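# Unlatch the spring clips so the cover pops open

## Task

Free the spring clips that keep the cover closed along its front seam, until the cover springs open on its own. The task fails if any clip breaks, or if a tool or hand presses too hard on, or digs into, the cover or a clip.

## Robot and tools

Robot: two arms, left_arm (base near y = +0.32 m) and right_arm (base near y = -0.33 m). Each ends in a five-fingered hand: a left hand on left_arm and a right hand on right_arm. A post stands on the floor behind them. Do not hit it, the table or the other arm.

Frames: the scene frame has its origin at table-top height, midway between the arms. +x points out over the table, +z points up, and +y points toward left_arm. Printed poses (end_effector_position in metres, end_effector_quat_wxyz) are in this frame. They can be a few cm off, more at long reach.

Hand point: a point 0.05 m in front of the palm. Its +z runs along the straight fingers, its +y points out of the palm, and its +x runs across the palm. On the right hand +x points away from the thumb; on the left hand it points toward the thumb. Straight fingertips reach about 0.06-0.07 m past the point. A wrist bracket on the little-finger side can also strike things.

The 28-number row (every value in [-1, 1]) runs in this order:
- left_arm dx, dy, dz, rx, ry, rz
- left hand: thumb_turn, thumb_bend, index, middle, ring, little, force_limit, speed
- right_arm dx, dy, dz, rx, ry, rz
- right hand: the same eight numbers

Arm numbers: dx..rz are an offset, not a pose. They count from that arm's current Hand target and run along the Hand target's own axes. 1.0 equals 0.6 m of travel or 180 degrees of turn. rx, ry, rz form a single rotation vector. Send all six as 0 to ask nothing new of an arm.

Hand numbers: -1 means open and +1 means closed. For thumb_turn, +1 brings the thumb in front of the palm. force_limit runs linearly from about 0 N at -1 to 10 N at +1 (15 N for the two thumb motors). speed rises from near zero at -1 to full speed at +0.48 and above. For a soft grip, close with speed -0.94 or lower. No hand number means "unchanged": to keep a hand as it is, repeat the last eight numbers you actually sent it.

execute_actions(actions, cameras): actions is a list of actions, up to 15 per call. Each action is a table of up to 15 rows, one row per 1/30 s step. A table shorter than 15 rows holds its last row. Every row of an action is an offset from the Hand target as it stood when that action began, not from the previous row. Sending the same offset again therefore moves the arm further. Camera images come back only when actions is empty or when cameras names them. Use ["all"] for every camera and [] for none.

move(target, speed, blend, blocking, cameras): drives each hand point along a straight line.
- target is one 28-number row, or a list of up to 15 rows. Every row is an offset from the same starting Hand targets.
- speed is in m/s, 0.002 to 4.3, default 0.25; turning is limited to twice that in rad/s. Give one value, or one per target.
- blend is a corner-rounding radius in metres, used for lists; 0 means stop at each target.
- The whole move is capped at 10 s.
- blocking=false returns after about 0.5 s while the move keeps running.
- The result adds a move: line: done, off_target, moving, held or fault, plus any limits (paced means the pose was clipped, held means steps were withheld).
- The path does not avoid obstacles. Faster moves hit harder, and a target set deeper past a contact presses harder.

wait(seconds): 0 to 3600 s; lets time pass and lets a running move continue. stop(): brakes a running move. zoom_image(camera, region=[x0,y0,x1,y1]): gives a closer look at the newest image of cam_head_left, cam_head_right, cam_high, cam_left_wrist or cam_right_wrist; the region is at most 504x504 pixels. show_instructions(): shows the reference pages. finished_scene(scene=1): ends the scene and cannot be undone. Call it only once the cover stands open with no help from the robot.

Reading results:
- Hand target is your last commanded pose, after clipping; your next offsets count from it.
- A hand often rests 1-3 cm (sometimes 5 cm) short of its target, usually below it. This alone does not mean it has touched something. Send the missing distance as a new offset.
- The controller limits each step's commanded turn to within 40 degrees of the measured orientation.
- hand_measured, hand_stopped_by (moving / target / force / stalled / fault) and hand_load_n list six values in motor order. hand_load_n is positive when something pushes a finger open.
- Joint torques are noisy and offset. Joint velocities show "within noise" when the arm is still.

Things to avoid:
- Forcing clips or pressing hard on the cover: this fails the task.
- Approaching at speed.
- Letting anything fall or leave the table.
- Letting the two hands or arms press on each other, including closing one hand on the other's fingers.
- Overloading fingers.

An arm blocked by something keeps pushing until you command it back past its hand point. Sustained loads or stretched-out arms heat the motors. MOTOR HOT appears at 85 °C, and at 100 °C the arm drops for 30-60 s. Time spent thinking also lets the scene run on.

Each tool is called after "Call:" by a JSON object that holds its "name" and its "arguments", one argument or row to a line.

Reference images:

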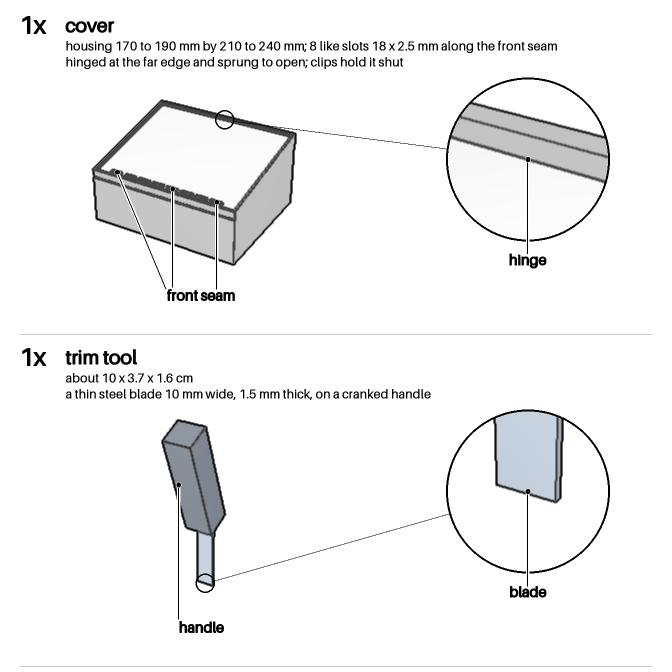

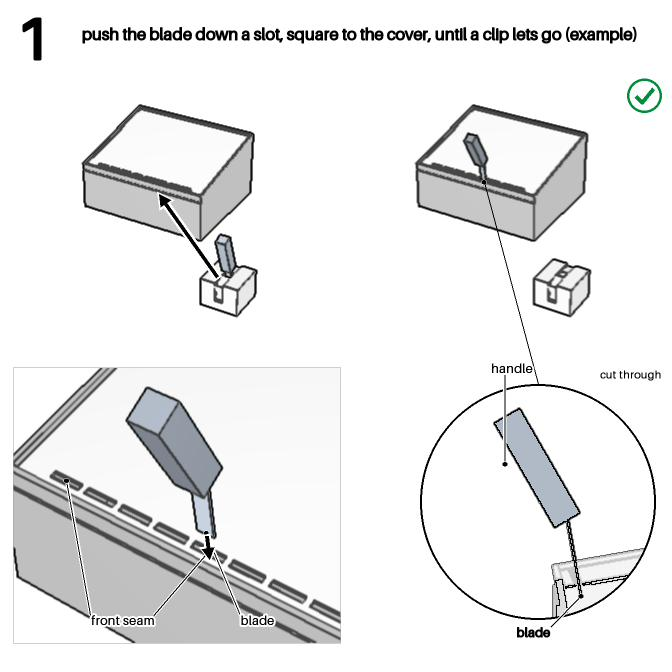

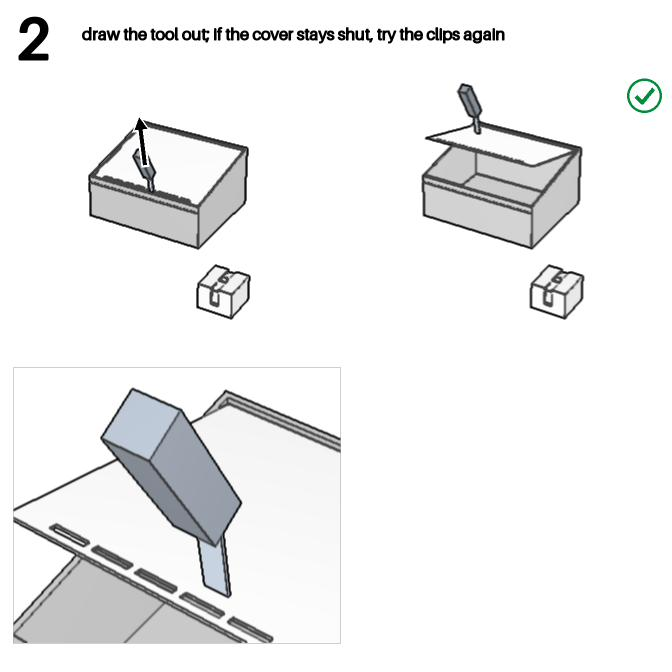

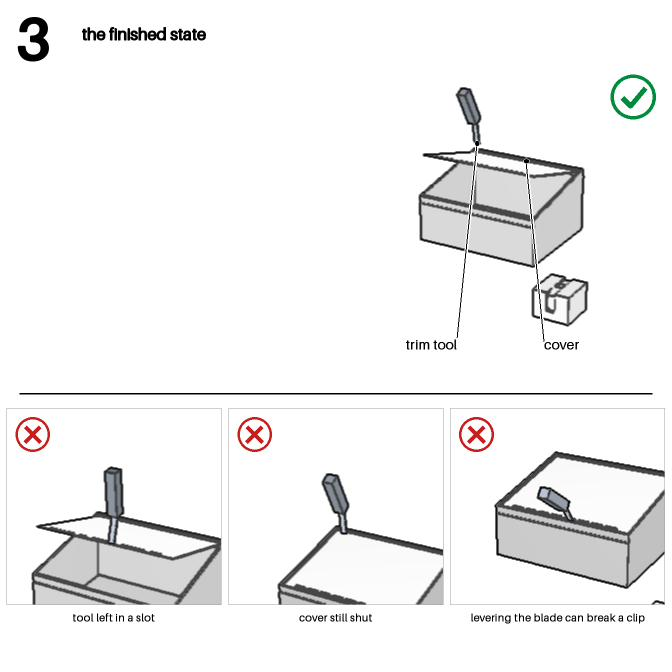

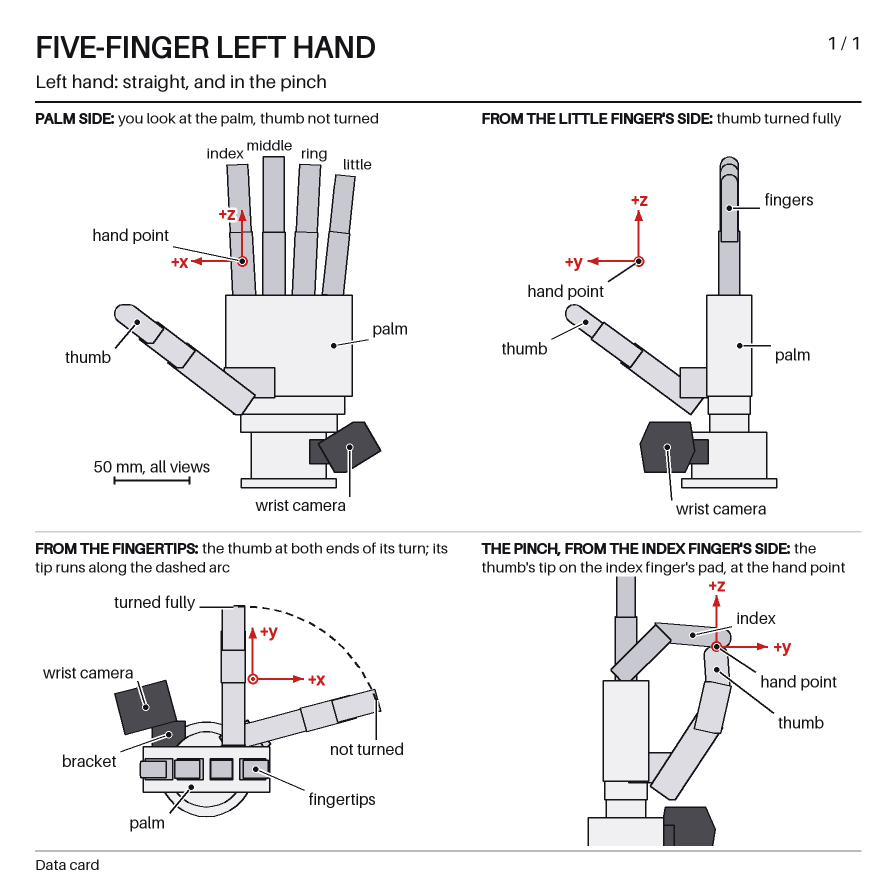

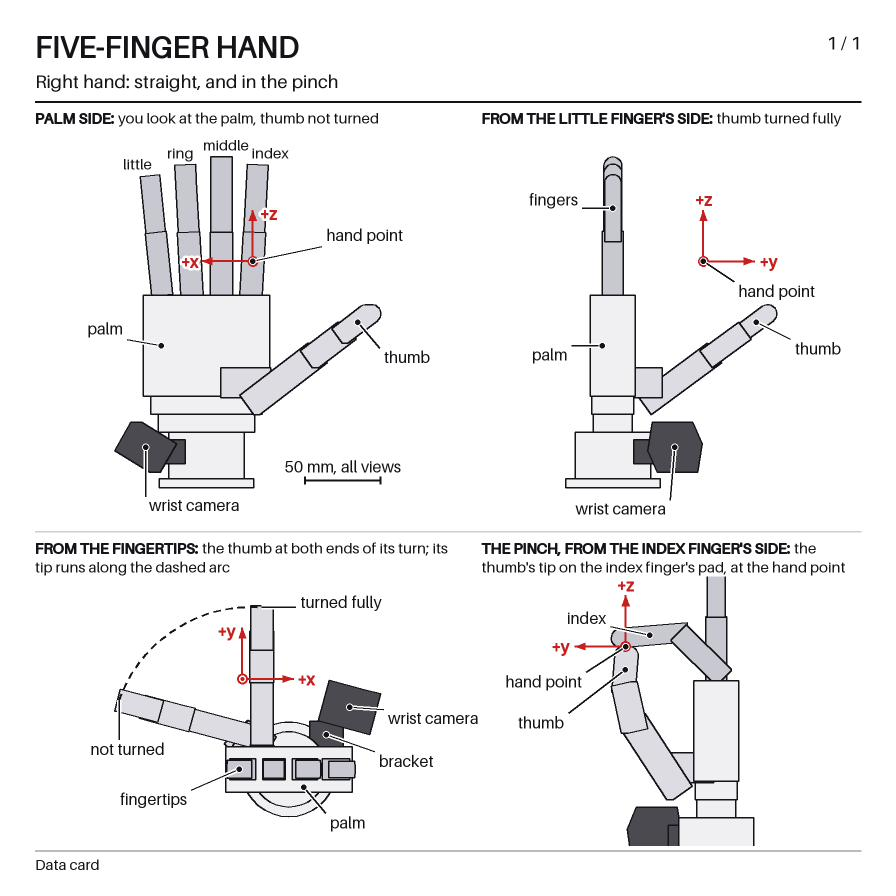

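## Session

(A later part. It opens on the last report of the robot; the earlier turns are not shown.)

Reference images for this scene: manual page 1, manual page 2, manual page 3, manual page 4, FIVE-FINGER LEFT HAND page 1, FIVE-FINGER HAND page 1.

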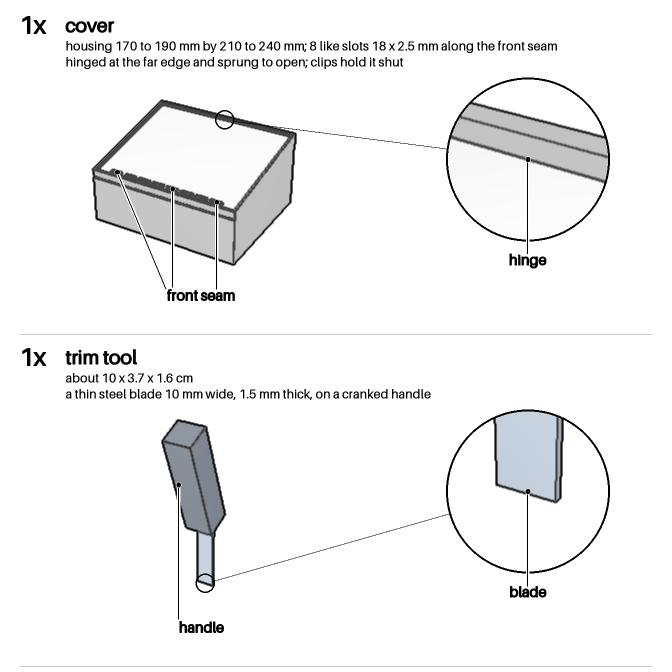

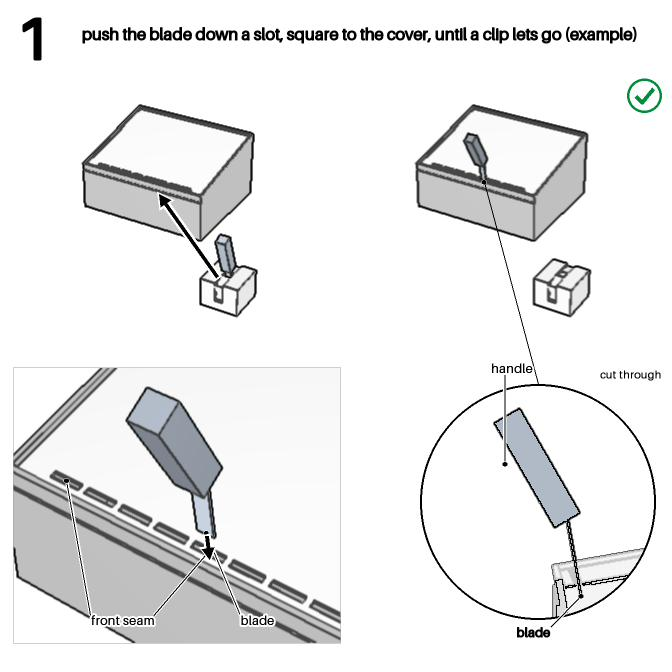

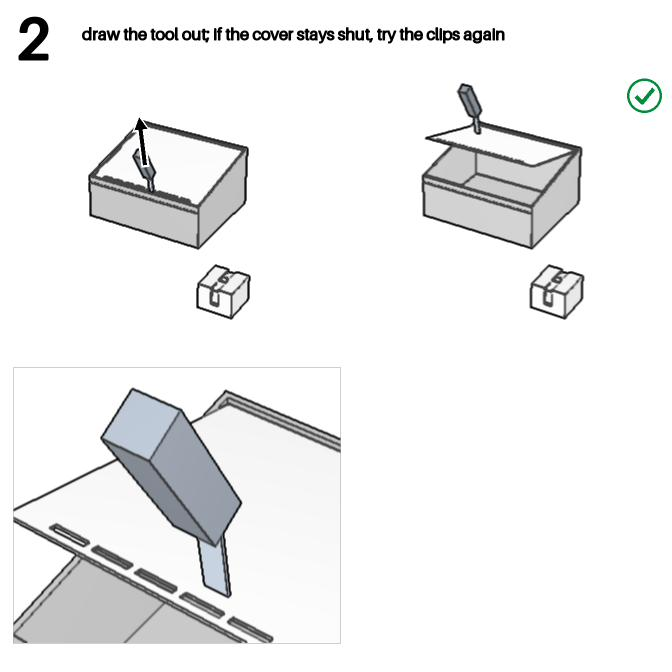

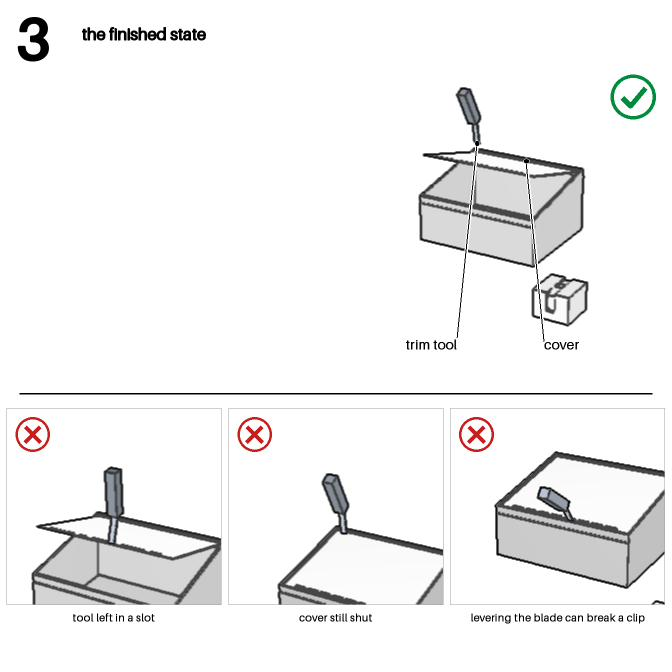

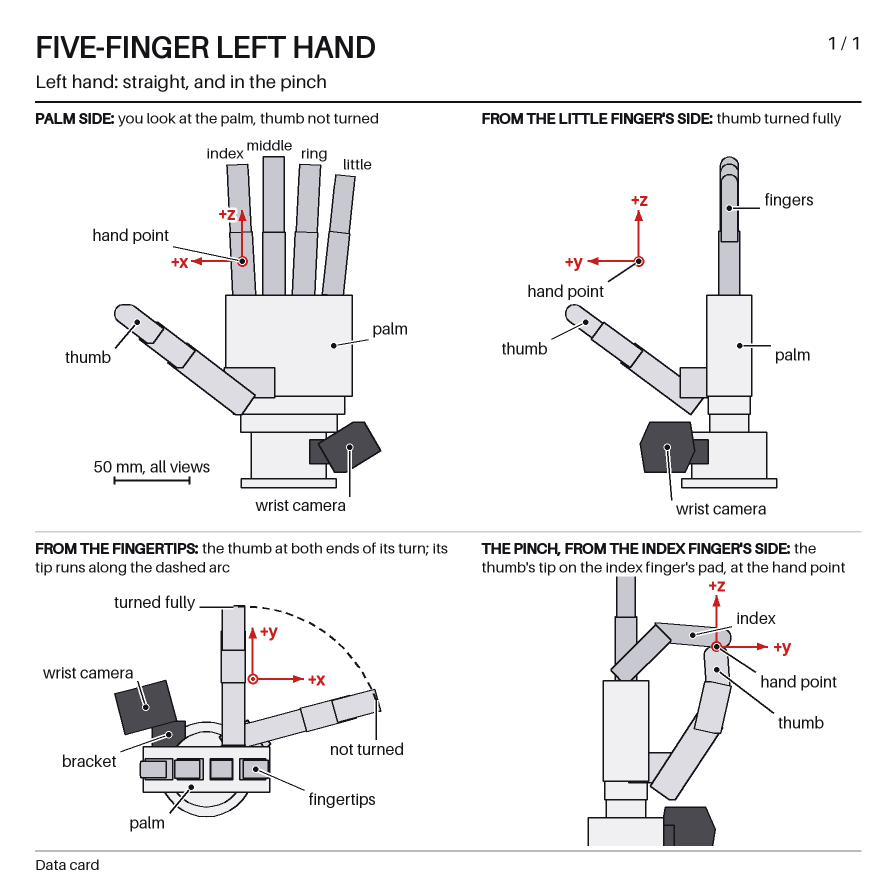

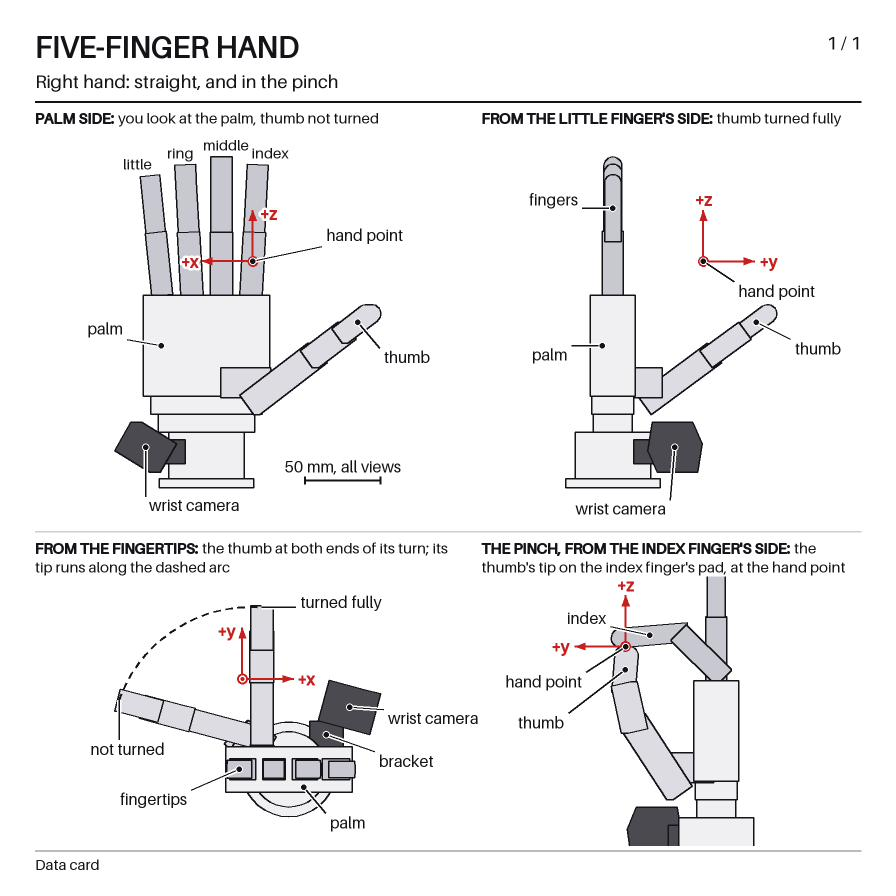

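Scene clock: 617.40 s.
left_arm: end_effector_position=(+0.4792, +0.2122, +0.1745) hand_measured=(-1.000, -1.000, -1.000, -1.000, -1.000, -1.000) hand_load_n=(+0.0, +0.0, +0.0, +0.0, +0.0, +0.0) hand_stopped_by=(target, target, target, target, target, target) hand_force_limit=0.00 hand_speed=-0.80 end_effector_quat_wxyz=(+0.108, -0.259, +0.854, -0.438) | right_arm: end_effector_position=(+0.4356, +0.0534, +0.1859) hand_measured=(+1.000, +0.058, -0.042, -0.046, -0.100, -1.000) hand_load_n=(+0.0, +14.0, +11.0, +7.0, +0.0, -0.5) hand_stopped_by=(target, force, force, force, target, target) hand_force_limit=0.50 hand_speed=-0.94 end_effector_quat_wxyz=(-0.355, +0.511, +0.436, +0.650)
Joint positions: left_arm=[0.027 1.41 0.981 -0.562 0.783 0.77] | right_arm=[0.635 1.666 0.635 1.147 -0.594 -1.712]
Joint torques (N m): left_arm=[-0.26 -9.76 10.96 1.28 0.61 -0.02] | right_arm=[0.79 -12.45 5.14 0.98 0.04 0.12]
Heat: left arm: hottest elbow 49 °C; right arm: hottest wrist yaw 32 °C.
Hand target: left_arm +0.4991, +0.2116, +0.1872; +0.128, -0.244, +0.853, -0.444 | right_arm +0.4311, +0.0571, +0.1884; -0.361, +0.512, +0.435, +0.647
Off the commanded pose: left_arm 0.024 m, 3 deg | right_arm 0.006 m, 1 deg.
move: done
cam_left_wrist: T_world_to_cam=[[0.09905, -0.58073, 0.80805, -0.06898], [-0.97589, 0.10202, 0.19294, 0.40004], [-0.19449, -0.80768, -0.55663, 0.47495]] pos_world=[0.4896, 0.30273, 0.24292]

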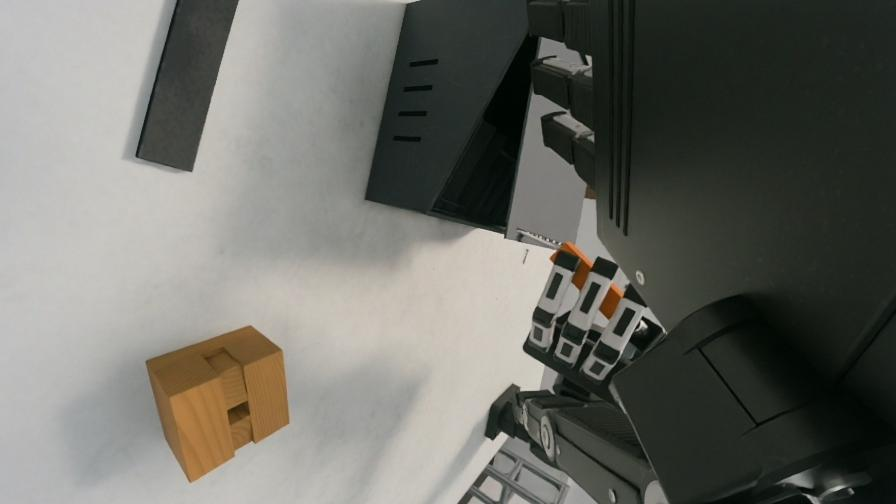

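Call:
{"name": "zoom_image", "arguments": {
  "camera": "cam_left_wrist",
  "region": [500, 218, 530, 242]
}}

Call:
{"name": "execute_actions", "arguments": {
  "actions": [],
  "cameras": ["cam_right_wrist"]
}}

Scaled by 16.800 from the camera's image (finer frame: 1280x720).

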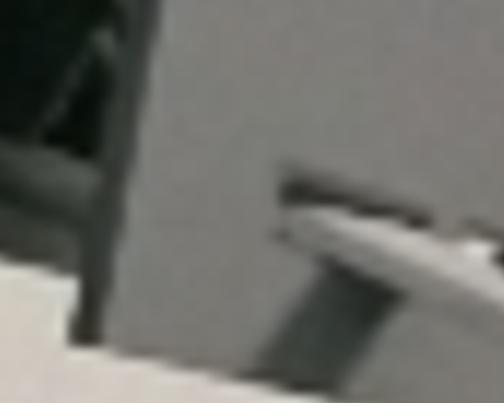

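Scene clock: 620.13 s.
left_arm: end_effector_position=(+0.4792, +0.2122, +0.1745) hand_measured=(-1.000, -1.000, -1.000, -1.000, -1.000, -1.000) hand_load_n=(+0.0, +0.0, +0.0, +0.0, +0.0, +0.0) hand_stopped_by=(target, target, target, target, target, target) hand_force_limit=0.00 hand_speed=-0.80 end_effector_quat_wxyz=(+0.108, -0.259, +0.854, -0.438) | right_arm: end_effector_position=(+0.4356, +0.0534, +0.1859) hand_measured=(+1.000, +0.058, -0.042, -0.046, -0.100, -1.000) hand_load_n=(+0.0, +14.0, +11.0, +7.0, +0.0, +0.0) hand_stopped_by=(target, force, force, force, target, target) hand_force_limit=0.50 hand_speed=-0.94 end_effector_quat_wxyz=(-0.355, +0.511, +0.436, +0.650)
Joint positions: left_arm=[0.027 1.41 0.981 -0.562 0.783 0.77] | right_arm=[0.635 1.666 0.635 1.147 -0.594 -1.712]
Joint velocities: within noise
Joint torques (N m): left_arm=[-0.21 -9.82 10.97 1.29 0.62 -0.02] | right_arm=[0.79 -12.51 5.12 0.96 0.04 0.13]
Motor temperatures (°C): left_arm=[29 39 49 28 28 24] | right_arm=[30 30 29 31 32 29]
Heat: left arm: hottest elbow 49 °C; right arm: hottest wrist yaw 32 °C.
Hand target: left_arm +0.4991, +0.2116, +0.1872; +0.128, -0.244, +0.853, -0.444 | right_arm +0.4311, +0.0572, +0.1884; -0.361, +0.512, +0.435, +0.647
Off the commanded pose: left_arm 0.024 m, 3 deg | right_arm 0.006 m, 1 deg.
camera_calibration:
cam_right_wrist: T_world_to_cam=[[0.82769, -0.38377, 0.40945, -0.41718], [0.09219, -0.62672, -0.77377, 0.1182], [0.55356, 0.67819, -0.48335, -0.07452]] pos_world=[0.37566, -0.03548, 0.22626]
Images, in order (width x height): cam_right_wrist 896x504.

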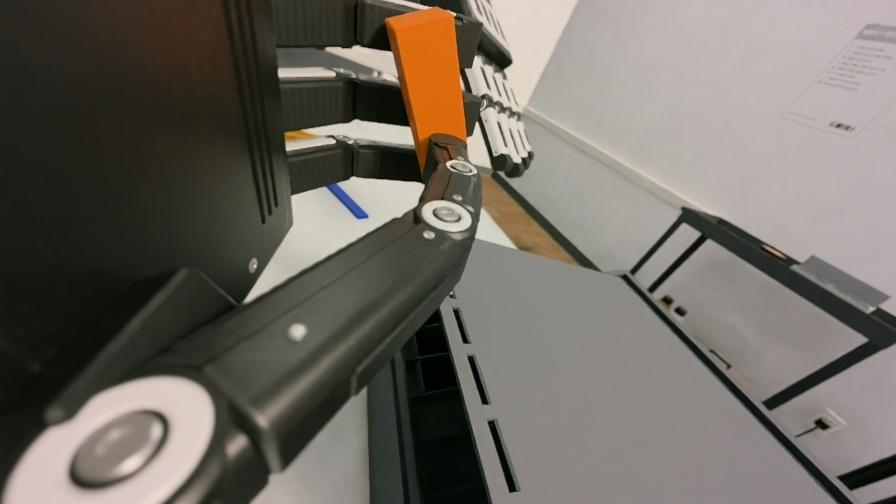

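Call:
{"name": "move", "arguments": {
  "target": [0,0,0,0,0,0,-1,-1,-1,-1,-1,-1,0,-0.8,0.0067,0.0022,-0.0040,0,0,0,1,0.1,0.35,0.35,-0.1,-1,0.5,-0.94],
  "speed": 0.03,
  "cameras": ["cam_left_wrist"]
}}

Call:
{"name": "zoom_image", "arguments": {
  "camera": "cam_left_wrist",
  "region": [500, 214, 560, 262]
}}

Scene clock: 621.70 s.
left_arm: end_effector_position=(+0.4792, +0.2122, +0.1745) hand_measured=(-1.000, -1.000, -1.000, -1.000, -1.000, -1.000) hand_load_n=(+0.0, +0.0, +0.0, +0.0, +0.0, +0.0) hand_stopped_by=(target, target, target, target, target, target) hand_force_limit=0.00 hand_speed=-0.80 end_effector_quat_wxyz=(+0.108, -0.259, +0.854, -0.438) | right_arm: end_effector_position=(+0.4350, +0.0530, +0.1906) hand_measured=(+1.000, +0.058, -0.042, -0.046, -0.100, -1.000) hand_load_n=(+0.0, +14.0, +12.5, +6.5, +0.0, +0.0) hand_stopped_by=(target, force, force, force, target, target) hand_force_limit=0.50 hand_speed=-0.94 end_effector_quat_wxyz=(-0.355, +0.511, +0.436, +0.650)
Joint positions: left_arm=[0.027 1.41 0.981 -0.562 0.783 0.77] | right_arm=[0.635 1.653 0.635 1.135 -0.594 -1.712]
Joint torques (N m): left_arm=[-0.26 -9.82 10.96 1.28 0.62 -0.02] | right_arm=[0.38 -12.57 4.96 0.98 -0.14 0.13]
Heat: left arm: hottest elbow 49 °C; right arm: hottest wrist yaw 32 °C.
Hand target: left_arm +0.4991, +0.2116, +0.1872; +0.128, -0.244, +0.853, -0.444 | right_arm +0.4306, +0.0544, +0.1923; -0.361, +0.512, +0.435, +0.647
Off the commanded pose: left_arm 0.024 m, 3 deg | right_arm 0.005 m, 1 deg.
move: done
cam_left_wrist: T_world_to_cam=[[0.09905, -0.58073, 0.80805, -0.06898], [-0.97589, 0.10202, 0.19294, 0.40004], [-0.19449, -0.80768, -0.55663, 0.47495]] pos_world=[0.4896, 0.30273, 0.24292]

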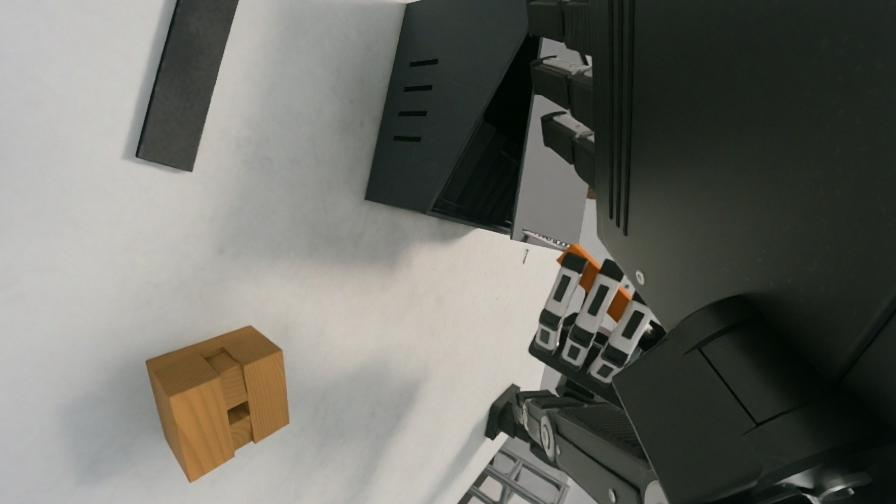

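Scaled by 8.400 from the camera's image (finer frame: 1280x720).

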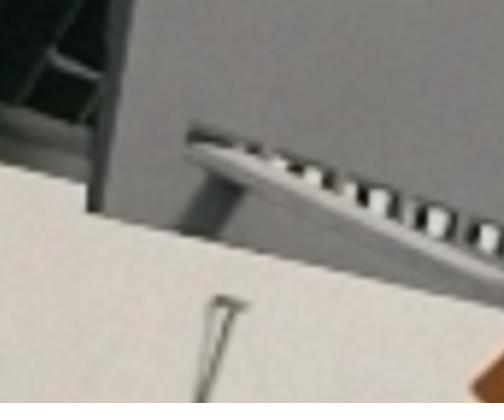

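Call:
{"name": "move", "arguments": {
  "target": [
    [0,0,0,0,0,0,-1,-1,-1,-1,-1,-1,0,-0.8,-0.0002,0.0048,0.0009,-0.0007,-0.0043,0.0218,1,0.1,0.35,0.35,-0.1,-1,0.5,-0.94],
    [0,0,0,0,0,0,-1,-1,-1,-1,-1,-1,0,-0.8,-0.0007,0.0096,0.0019,-0.0014,-0.0086,0.0436,1,0.1,0.35,0.35,-0.1,-1,0.5,-0.94]
  ],
  "speed": 0.03,
  "blend": 0.003,
  "cameras": ["cam_left_wrist"]
}}

Call:
{"name": "zoom_image", "arguments": {
  "camera": "cam_left_wrist",
  "region": [500, 214, 560, 262]
}}

Scene clock: 627.83 s.
left_arm: end_effector_position=(+0.4792, +0.2122, +0.1745) hand_measured=(-1.000, -1.000, -1.000, -1.000, -1.000, -1.000) hand_load_n=(+0.0, +0.0, +0.0, -0.5, +0.5, +0.0) hand_stopped_by=(target, target, target, target, target, target) hand_force_limit=0.00 hand_speed=-0.80 end_effector_quat_wxyz=(+0.108, -0.259, +0.854, -0.438) | right_arm: end_effector_position=(+0.4327, +0.0548, +0.1852) hand_measured=(+1.000, +0.058, -0.042, -0.046, -0.100, -1.000) hand_load_n=(+0.0, +10.0, +13.0, +8.5, +0.0, +0.0) hand_stopped_by=(target, force, force, force, target, target) hand_force_limit=0.50 hand_speed=-0.94 end_effector_quat_wxyz=(-0.390, +0.549, +0.410, +0.615)
Joint positions: left_arm=[0.027 1.41 0.981 -0.562 0.783 0.77] | right_arm=[0.635 1.613 0.642 1.045 -0.597 -1.605]
Joint torques (N m): left_arm=[-0.26 -9.76 10.97 1.28 0.62 -0.02] | right_arm=[-0.62 -12.51 6.32 0.83 -0.33 0.26]
Heat: left arm: hottest elbow 49 °C; right arm: hottest wrist yaw 32 °C.
Hand target: left_arm +0.4991, +0.2116, +0.1872; +0.128, -0.244, +0.853, -0.444 | right_arm +0.4363, +0.0533, +0.1932; -0.397, +0.550, +0.403, +0.615
Off the commanded pose: left_arm 0.024 m, 3 deg | right_arm 0.009 m, 1 deg.
move: done
cam_left_wrist: T_world_to_cam=[[0.09905, -0.58073, 0.80805, -0.06898], [-0.97589, 0.10202, 0.19294, 0.40004], [-0.19449, -0.80768, -0.55663, 0.47495]] pos_world=[0.4896, 0.30273, 0.24292]

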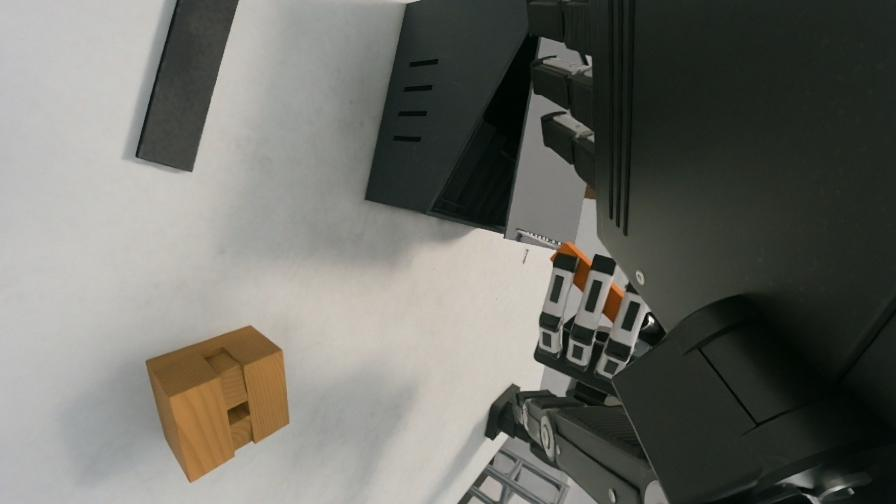

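Scaled by 8.400 from the camera's image (finer frame: 1280x720).

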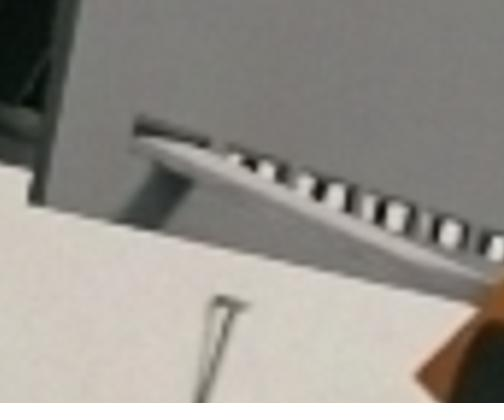

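Call:
{"name": "move", "arguments": {
  "target": [0,0,0,0,0,0,-1,-1,-1,-1,-1,-1,0,-0.8,0,0.0082,0.0016,0,0,0,1,0.1,0.35,0.35,-0.1,-1,0.5,-0.94],
  "speed": 0.02,
  "cameras": ["cam_left_wrist"]
}}

Call:
{"name": "zoom_image", "arguments": {
  "camera": "cam_left_wrist",
  "region": [500, 214, 560, 262]
}}

Scene clock: 631.43 s.
left_arm: end_effector_position=(+0.4792, +0.2122, +0.1745) hand_measured=(-1.000, -1.000, -1.000, -1.000, -1.000, -1.000) hand_load_n=(+0.0, +0.0, +0.0, +0.5, +0.0, +0.0) hand_stopped_by=(target, target, target, target, target, target) hand_force_limit=0.00 hand_speed=-0.80 end_effector_quat_wxyz=(+0.108, -0.259, +0.854, -0.438) | right_arm: end_effector_position=(+0.4329, +0.0548, +0.1847) hand_measured=(+1.000, +0.058, -0.042, -0.046, -0.100, -1.000) hand_load_n=(+0.0, +10.5, +12.0, +8.5, +0.0, +0.0) hand_stopped_by=(target, force, force, force, target, target) hand_force_limit=0.50 hand_speed=-0.94 end_effector_quat_wxyz=(-0.394, +0.549, +0.410, +0.612)
Joint positions: left_arm=[0.027 1.41 0.981 -0.562 0.783 0.77] | right_arm=[0.631 1.613 0.645 1.041 -0.607 -1.599]
Joint torques (N m): left_arm=[-0.32 -9.82 10.97 1.31 0.62 -0.03] | right_arm=[-1.08 -12.04 6.86 0.87 -0.28 0.21]
Heat: left arm: hottest elbow 49 °C; right arm: hottest wrist yaw 32 °C.
Hand target: left_arm +0.4991, +0.2116, +0.1872; +0.128, -0.244, +0.853, -0.444 | right_arm +0.4413, +0.0525, +0.1935; -0.397, +0.550, +0.403, +0.615
Off the commanded pose: left_arm 0.024 m, 3 deg | right_arm 0.012 m, 1 deg.
move: off_target (right_arm)
cam_left_wrist: T_world_to_cam=[[0.09905, -0.58073, 0.80805, -0.06898], [-0.97589, 0.10202, 0.19294, 0.40004], [-0.19449, -0.80768, -0.55663, 0.47495]] pos_world=[0.4896, 0.30273, 0.24292]

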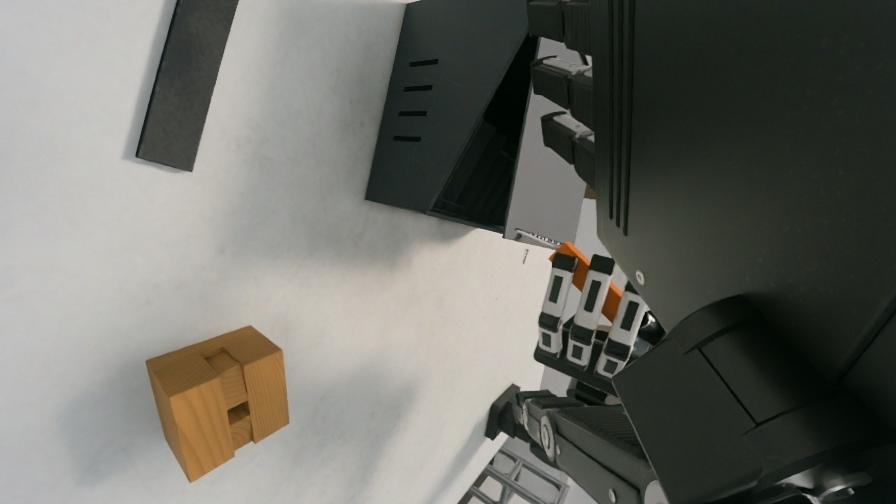

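Scaled by 8.400 from the camera's image (finer frame: 1280x720).

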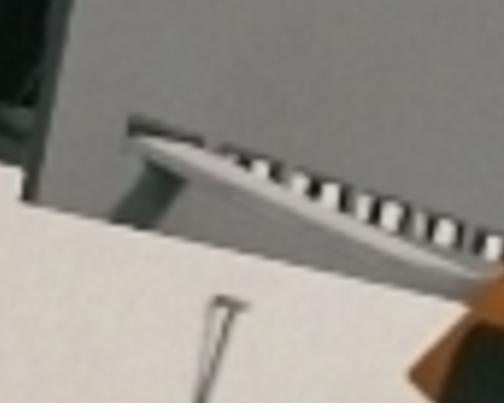

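Call:
{"name": "move", "arguments": {
  "target": [0,0,0,0,0,0,-1,-1,-1,-1,-1,-1,0,-0.8,0.002,0.0066,0.0013,0,0,0,1,0.1,0.35,0.35,-0.1,-1,0.5,-0.94],
  "speed": 0.02,
  "cameras": ["cam_left_wrist"]
}}

Call:
{"name": "zoom_image", "arguments": {
  "camera": "cam_left_wrist",
  "region": [500, 214, 560, 262]
}}

Scene clock: 632.40 s.
left_arm: end_effector_position=(+0.4792, +0.2122, +0.1745) hand_measured=(-1.000, -1.000, -1.000, -1.000, -1.000, -1.000) hand_load_n=(+0.0, +0.0, +0.0, +0.0, +0.0, +0.0) hand_stopped_by=(target, target, target, target, target, target) hand_force_limit=0.00 hand_speed=-0.80 end_effector_quat_wxyz=(+0.108, -0.259, +0.854, -0.438) | right_arm: end_effector_position=(+0.4346, +0.0539, +0.1841) hand_measured=(+1.000, +0.058, -0.042, -0.046, -0.100, -1.000) hand_load_n=(+0.0, +10.5, +11.5, +8.5, +0.0, +0.0) hand_stopped_by=(target, force, force, force, target, target) hand_force_limit=0.50 hand_speed=-0.94 end_effector_quat_wxyz=(-0.396, +0.551, +0.410, +0.609)
Joint positions: left_arm=[0.027 1.41 0.981 -0.562 0.783 0.77] | right_arm=[0.625 1.613 0.648 1.034 -0.615 -1.595]
Joint torques (N m): left_arm=[-0.26 -9.76 10.96 1.28 0.61 -0.02] | right_arm=[-1.08 -11.87 7.23 0.91 -0.23 0.17]
Heat: left arm: hottest elbow 49 °C; right arm: hottest wrist yaw 32 °C.
Hand target: left_arm +0.4991, +0.2116, +0.1872; +0.128, -0.244, +0.853, -0.444 | right_arm +0.4451, +0.0518, +0.1951; -0.397, +0.550, +0.403, +0.615
Off the commanded pose: left_arm 0.024 m, 3 deg | right_arm 0.015 m, 1 deg.
move: off_target (right_arm)
cam_left_wrist: T_world_to_cam=[[0.09905, -0.58073, 0.80805, -0.06898], [-0.97589, 0.10202, 0.19294, 0.40004], [-0.19449, -0.80768, -0.55663, 0.47495]] pos_world=[0.4896, 0.30273, 0.24292]

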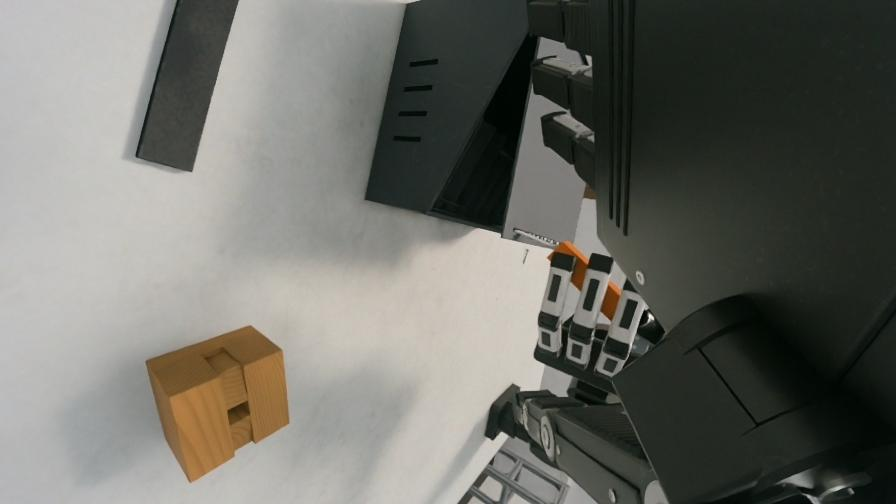

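Scaled by 8.400 from the camera's image (finer frame: 1280x720).

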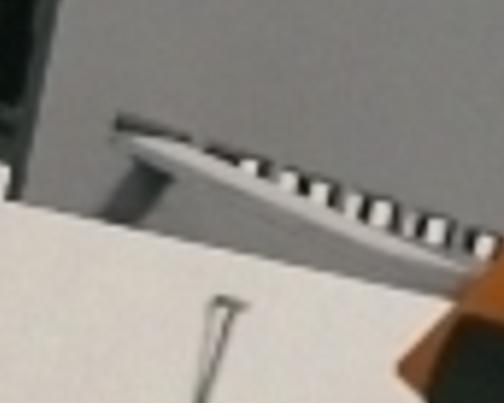

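Call:
{"name": "move", "arguments": {
  "target": [0,0,0,0,0,0,-1,-1,-1,-1,-1,-1,0,-0.8,0.005,0.0066,0.0013,0,0,0,1,0.1,0.35,0.35,-0.1,-1,0.5,-0.94],
  "speed": 0.02,
  "cameras": ["cam_left_wrist"]
}}

Call:
{"name": "zoom_image", "arguments": {
  "camera": "cam_left_wrist",
  "region": [500, 214, 560, 262]
}}

Scene clock: 633.57 s.
left_arm: end_effector_position=(+0.4792, +0.2122, +0.1745) hand_measured=(-1.000, -1.000, -1.000, -1.000, -1.000, -1.000) hand_load_n=(+0.0, +0.0, +0.0, +0.0, +0.0, +0.0) hand_stopped_by=(target, target, target, target, target, target) hand_force_limit=0.00 hand_speed=-0.80 end_effector_quat_wxyz=(+0.108, -0.259, +0.854, -0.438) | right_arm: end_effector_position=(+0.4358, +0.0536, +0.1824) hand_measured=(+1.000, +0.058, -0.042, -0.046, -0.100, -1.000) hand_load_n=(+0.0, +10.5, +11.0, +8.5, +0.0, +0.0) hand_stopped_by=(target, force, force, force, target, target) hand_force_limit=0.50 hand_speed=-0.94 end_effector_quat_wxyz=(-0.398, +0.554, +0.411, +0.605)
Joint positions: left_arm=[0.027 1.41 0.981 -0.562 0.783 0.77] | right_arm=[0.62 1.613 0.652 1.021 -0.625 -1.591]
Joint torques (N m): left_arm=[-0.32 -9.76 10.96 1.28 0.61 -0.02] | right_arm=[-1.26 -12.28 7.56 0.92 -0.14 0.14]
Heat: left arm: hottest elbow 49 °C; right arm: hottest wrist yaw 32 °C.
Hand target: left_arm +0.4991, +0.2116, +0.1872; +0.128, -0.244, +0.853, -0.444 | right_arm +0.4488, +0.0510, +0.1983; -0.397, +0.550, +0.403, +0.614
Off the commanded pose: left_arm 0.024 m, 3 deg | right_arm 0.021 m, 2 deg.
move: off_target (right_arm)
cam_left_wrist: T_world_to_cam=[[0.09905, -0.58073, 0.80805, -0.06898], [-0.97589, 0.10202, 0.19294, 0.40004], [-0.19449, -0.80768, -0.55663, 0.47495]] pos_world=[0.4896, 0.30273, 0.24292]

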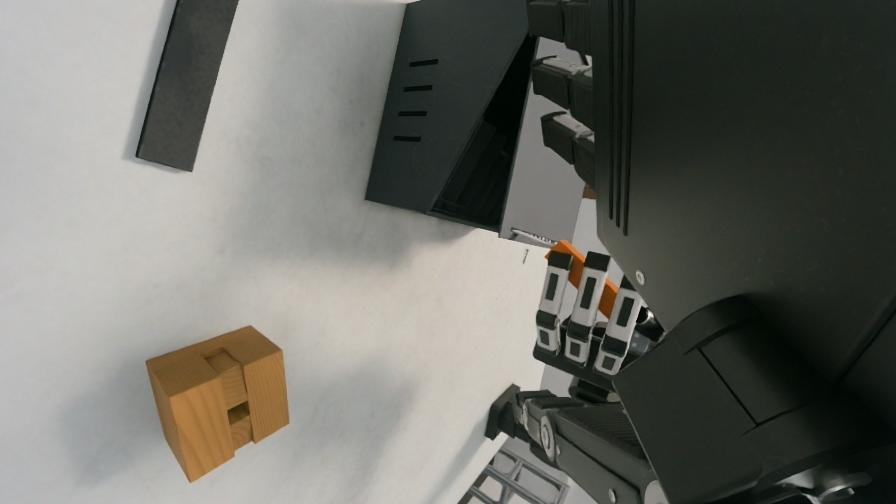

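Scaled by 8.400 from the camera's image (finer frame: 1280x720).

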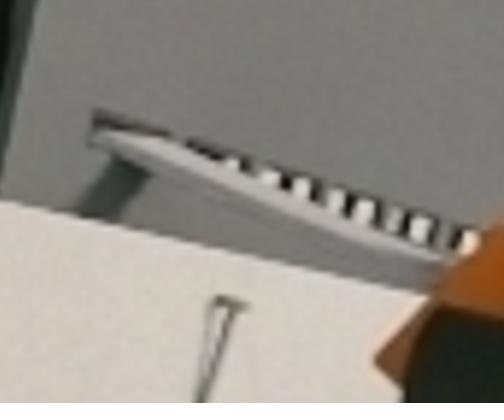

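Call:
{"name": "move", "arguments": {
  "target": [0,0,0,0,0,0,-1,-1,-1,-1,-1,-1,0,-0.8,0.0083,0.0066,0.0030,0,0,0,1,0.1,0.35,0.35,-0.1,-1,0.5,-0.94],
  "speed": 0.02,
  "cameras": ["cam_left_wrist"]
}}

Call:
{"name": "zoom_image", "arguments": {
  "camera": "cam_left_wrist",
  "region": [500, 214, 560, 262]
}}

Scene clock: 639.03 s.
left_arm: end_effector_position=(+0.4792, +0.2122, +0.1745) hand_measured=(-1.000, -1.000, -1.000, -1.000, -1.000, -1.000) hand_load_n=(+0.0, +0.0, +0.0, +0.0, +0.0, +0.0) hand_stopped_by=(target, target, target, target, target, target) hand_force_limit=0.00 hand_speed=-0.80 end_effector_quat_wxyz=(+0.108, -0.259, +0.854, -0.438) | right_arm: end_effector_position=(+0.4370, +0.0537, +0.1837) hand_measured=(+1.000, +0.058, -0.042, -0.046, -0.100, -1.000) hand_load_n=(+0.0, +10.5, +10.5, +8.5, +0.0, +0.0) hand_stopped_by=(target, force, force, force, target, target) hand_force_limit=0.50 hand_speed=-0.94 end_effector_quat_wxyz=(-0.401, +0.557, +0.410, +0.600)
Joint positions: left_arm=[0.027 1.41 0.981 -0.562 0.783 0.77] | right_arm=[0.617 1.605 0.658 0.999 -0.632 -1.585]
Joint torques (N m): left_arm=[-0.26 -9.76 10.96 1.28 0.62 -0.02] | right_arm=[-1.44 -12.4 8.03 0.96 -0.07 0.1]
Heat: left arm: hottest elbow 49 °C; right arm: hottest wrist yaw 32 °C.
Hand target: left_arm +0.4991, +0.2116, +0.1872; +0.128, -0.244, +0.853, -0.444 | right_arm +0.4528, +0.0510, +0.2036; -0.397, +0.550, +0.403, +0.615
Off the commanded pose: left_arm 0.024 m, 3 deg | right_arm 0.026 m, 2 deg.
move: off_target (right_arm)
cam_left_wrist: T_world_to_cam=[[0.09905, -0.58073, 0.80805, -0.06898], [-0.97589, 0.10202, 0.19294, 0.40004], [-0.19449, -0.80768, -0.55663, 0.47495]] pos_world=[0.4896, 0.30273, 0.24292]

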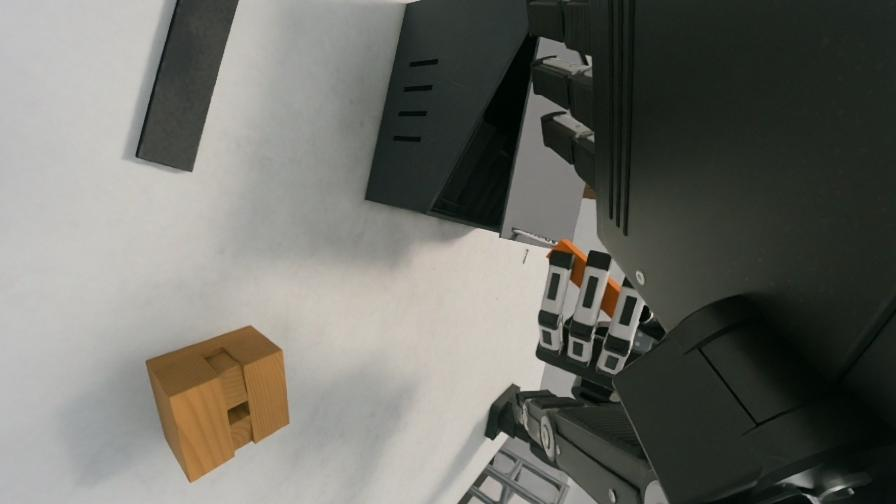

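Scaled by 8.400 from the camera's image (finer frame: 1280x720).

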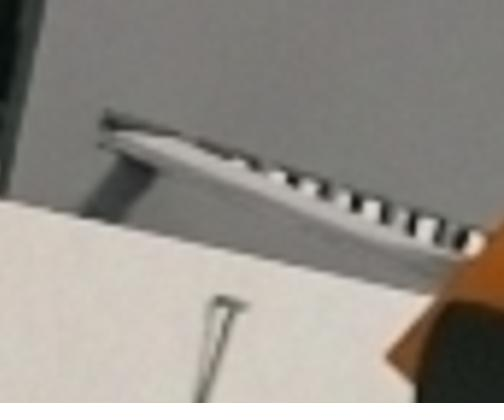

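Call:
{"name": "move", "arguments": {
  "target": [0,0,0,0,0,0,-1,-1,-1,-1,-1,-1,0,-0.8,0.0083,0.0049,0.0030,0,0,0,1,0.1,0.35,0.35,-0.1,-1,0.5,-0.94],
  "speed": 0.02,
  "cameras": ["cam_left_wrist"]
}}

Call:
{"name": "zoom_image", "arguments": {
  "camera": "cam_left_wrist",
  "region": [500, 214, 560, 262]
}}

Scene clock: 640.13 s.
left_arm: end_effector_position=(+0.4792, +0.2122, +0.1745) hand_measured=(-1.000, -1.000, -1.000, -1.000, -1.000, -1.000) hand_load_n=(+0.0, +0.0, +0.0, +0.0, +0.0, +0.0) hand_stopped_by=(target, target, target, target, target, target) hand_force_limit=0.00 hand_speed=-0.80 end_effector_quat_wxyz=(+0.108, -0.259, +0.854, -0.438) | right_arm: end_effector_position=(+0.4376, +0.0539, +0.1858) hand_measured=(+1.000, +0.058, -0.042, -0.046, -0.100, -1.000) hand_load_n=(+0.0, +10.5, +10.5, +9.0, +0.0, +0.0) hand_stopped_by=(target, force, force, force, target, target) hand_force_limit=0.50 hand_speed=-0.94 end_effector_quat_wxyz=(-0.403, +0.560, +0.410, +0.597)
Joint positions: left_arm=[0.027 1.41 0.981 -0.562 0.783 0.77] | right_arm=[0.615 1.596 0.664 0.979 -0.636 -1.581]
Joint torques (N m): left_arm=[-0.32 -9.76 10.96 1.29 0.62 -0.02] | right_arm=[-1.49 -12.34 8.49 1.06 -0.02 0.07]
Heat: left arm: hottest elbow 49 °C; right arm: hottest wrist yaw 32 °C.
Hand target: left_arm +0.4991, +0.2116, +0.1872; +0.128, -0.244, +0.853, -0.444 | right_arm +0.4557, +0.0514, +0.2090; -0.397, +0.550, +0.403, +0.615
Off the commanded pose: left_arm 0.024 m, 3 deg | right_arm 0.029 m, 3 deg.
move: off_target (right_arm)
cam_left_wrist: T_world_to_cam=[[0.09905, -0.58073, 0.80805, -0.06898], [-0.97589, 0.10202, 0.19294, 0.40004], [-0.19449, -0.80768, -0.55663, 0.47495]] pos_world=[0.4896, 0.30273, 0.24292]

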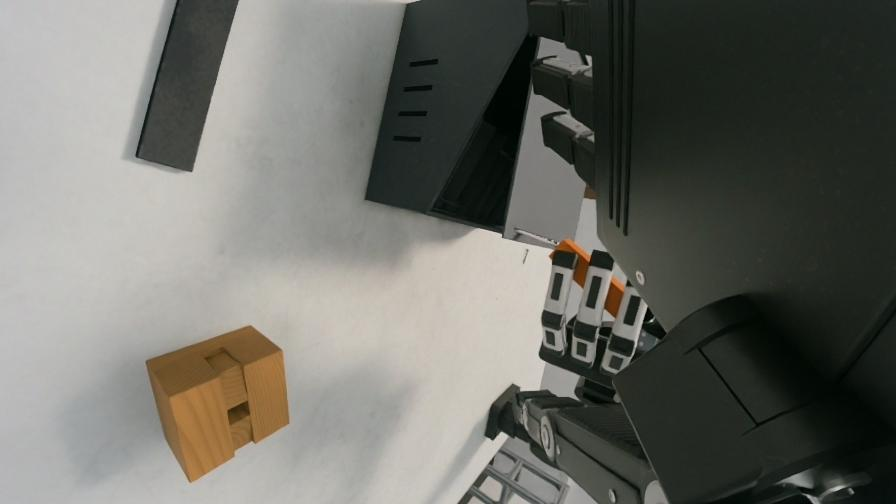

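Scaled by 8.400 from the camera's image (finer frame: 1280x720).

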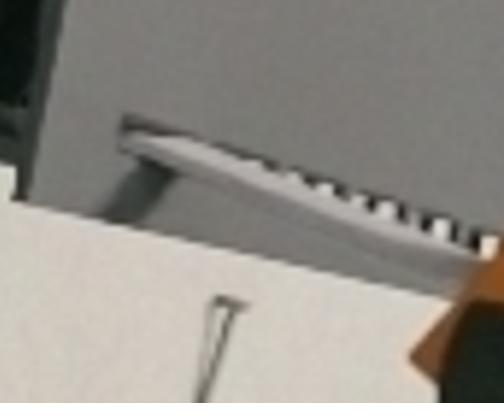

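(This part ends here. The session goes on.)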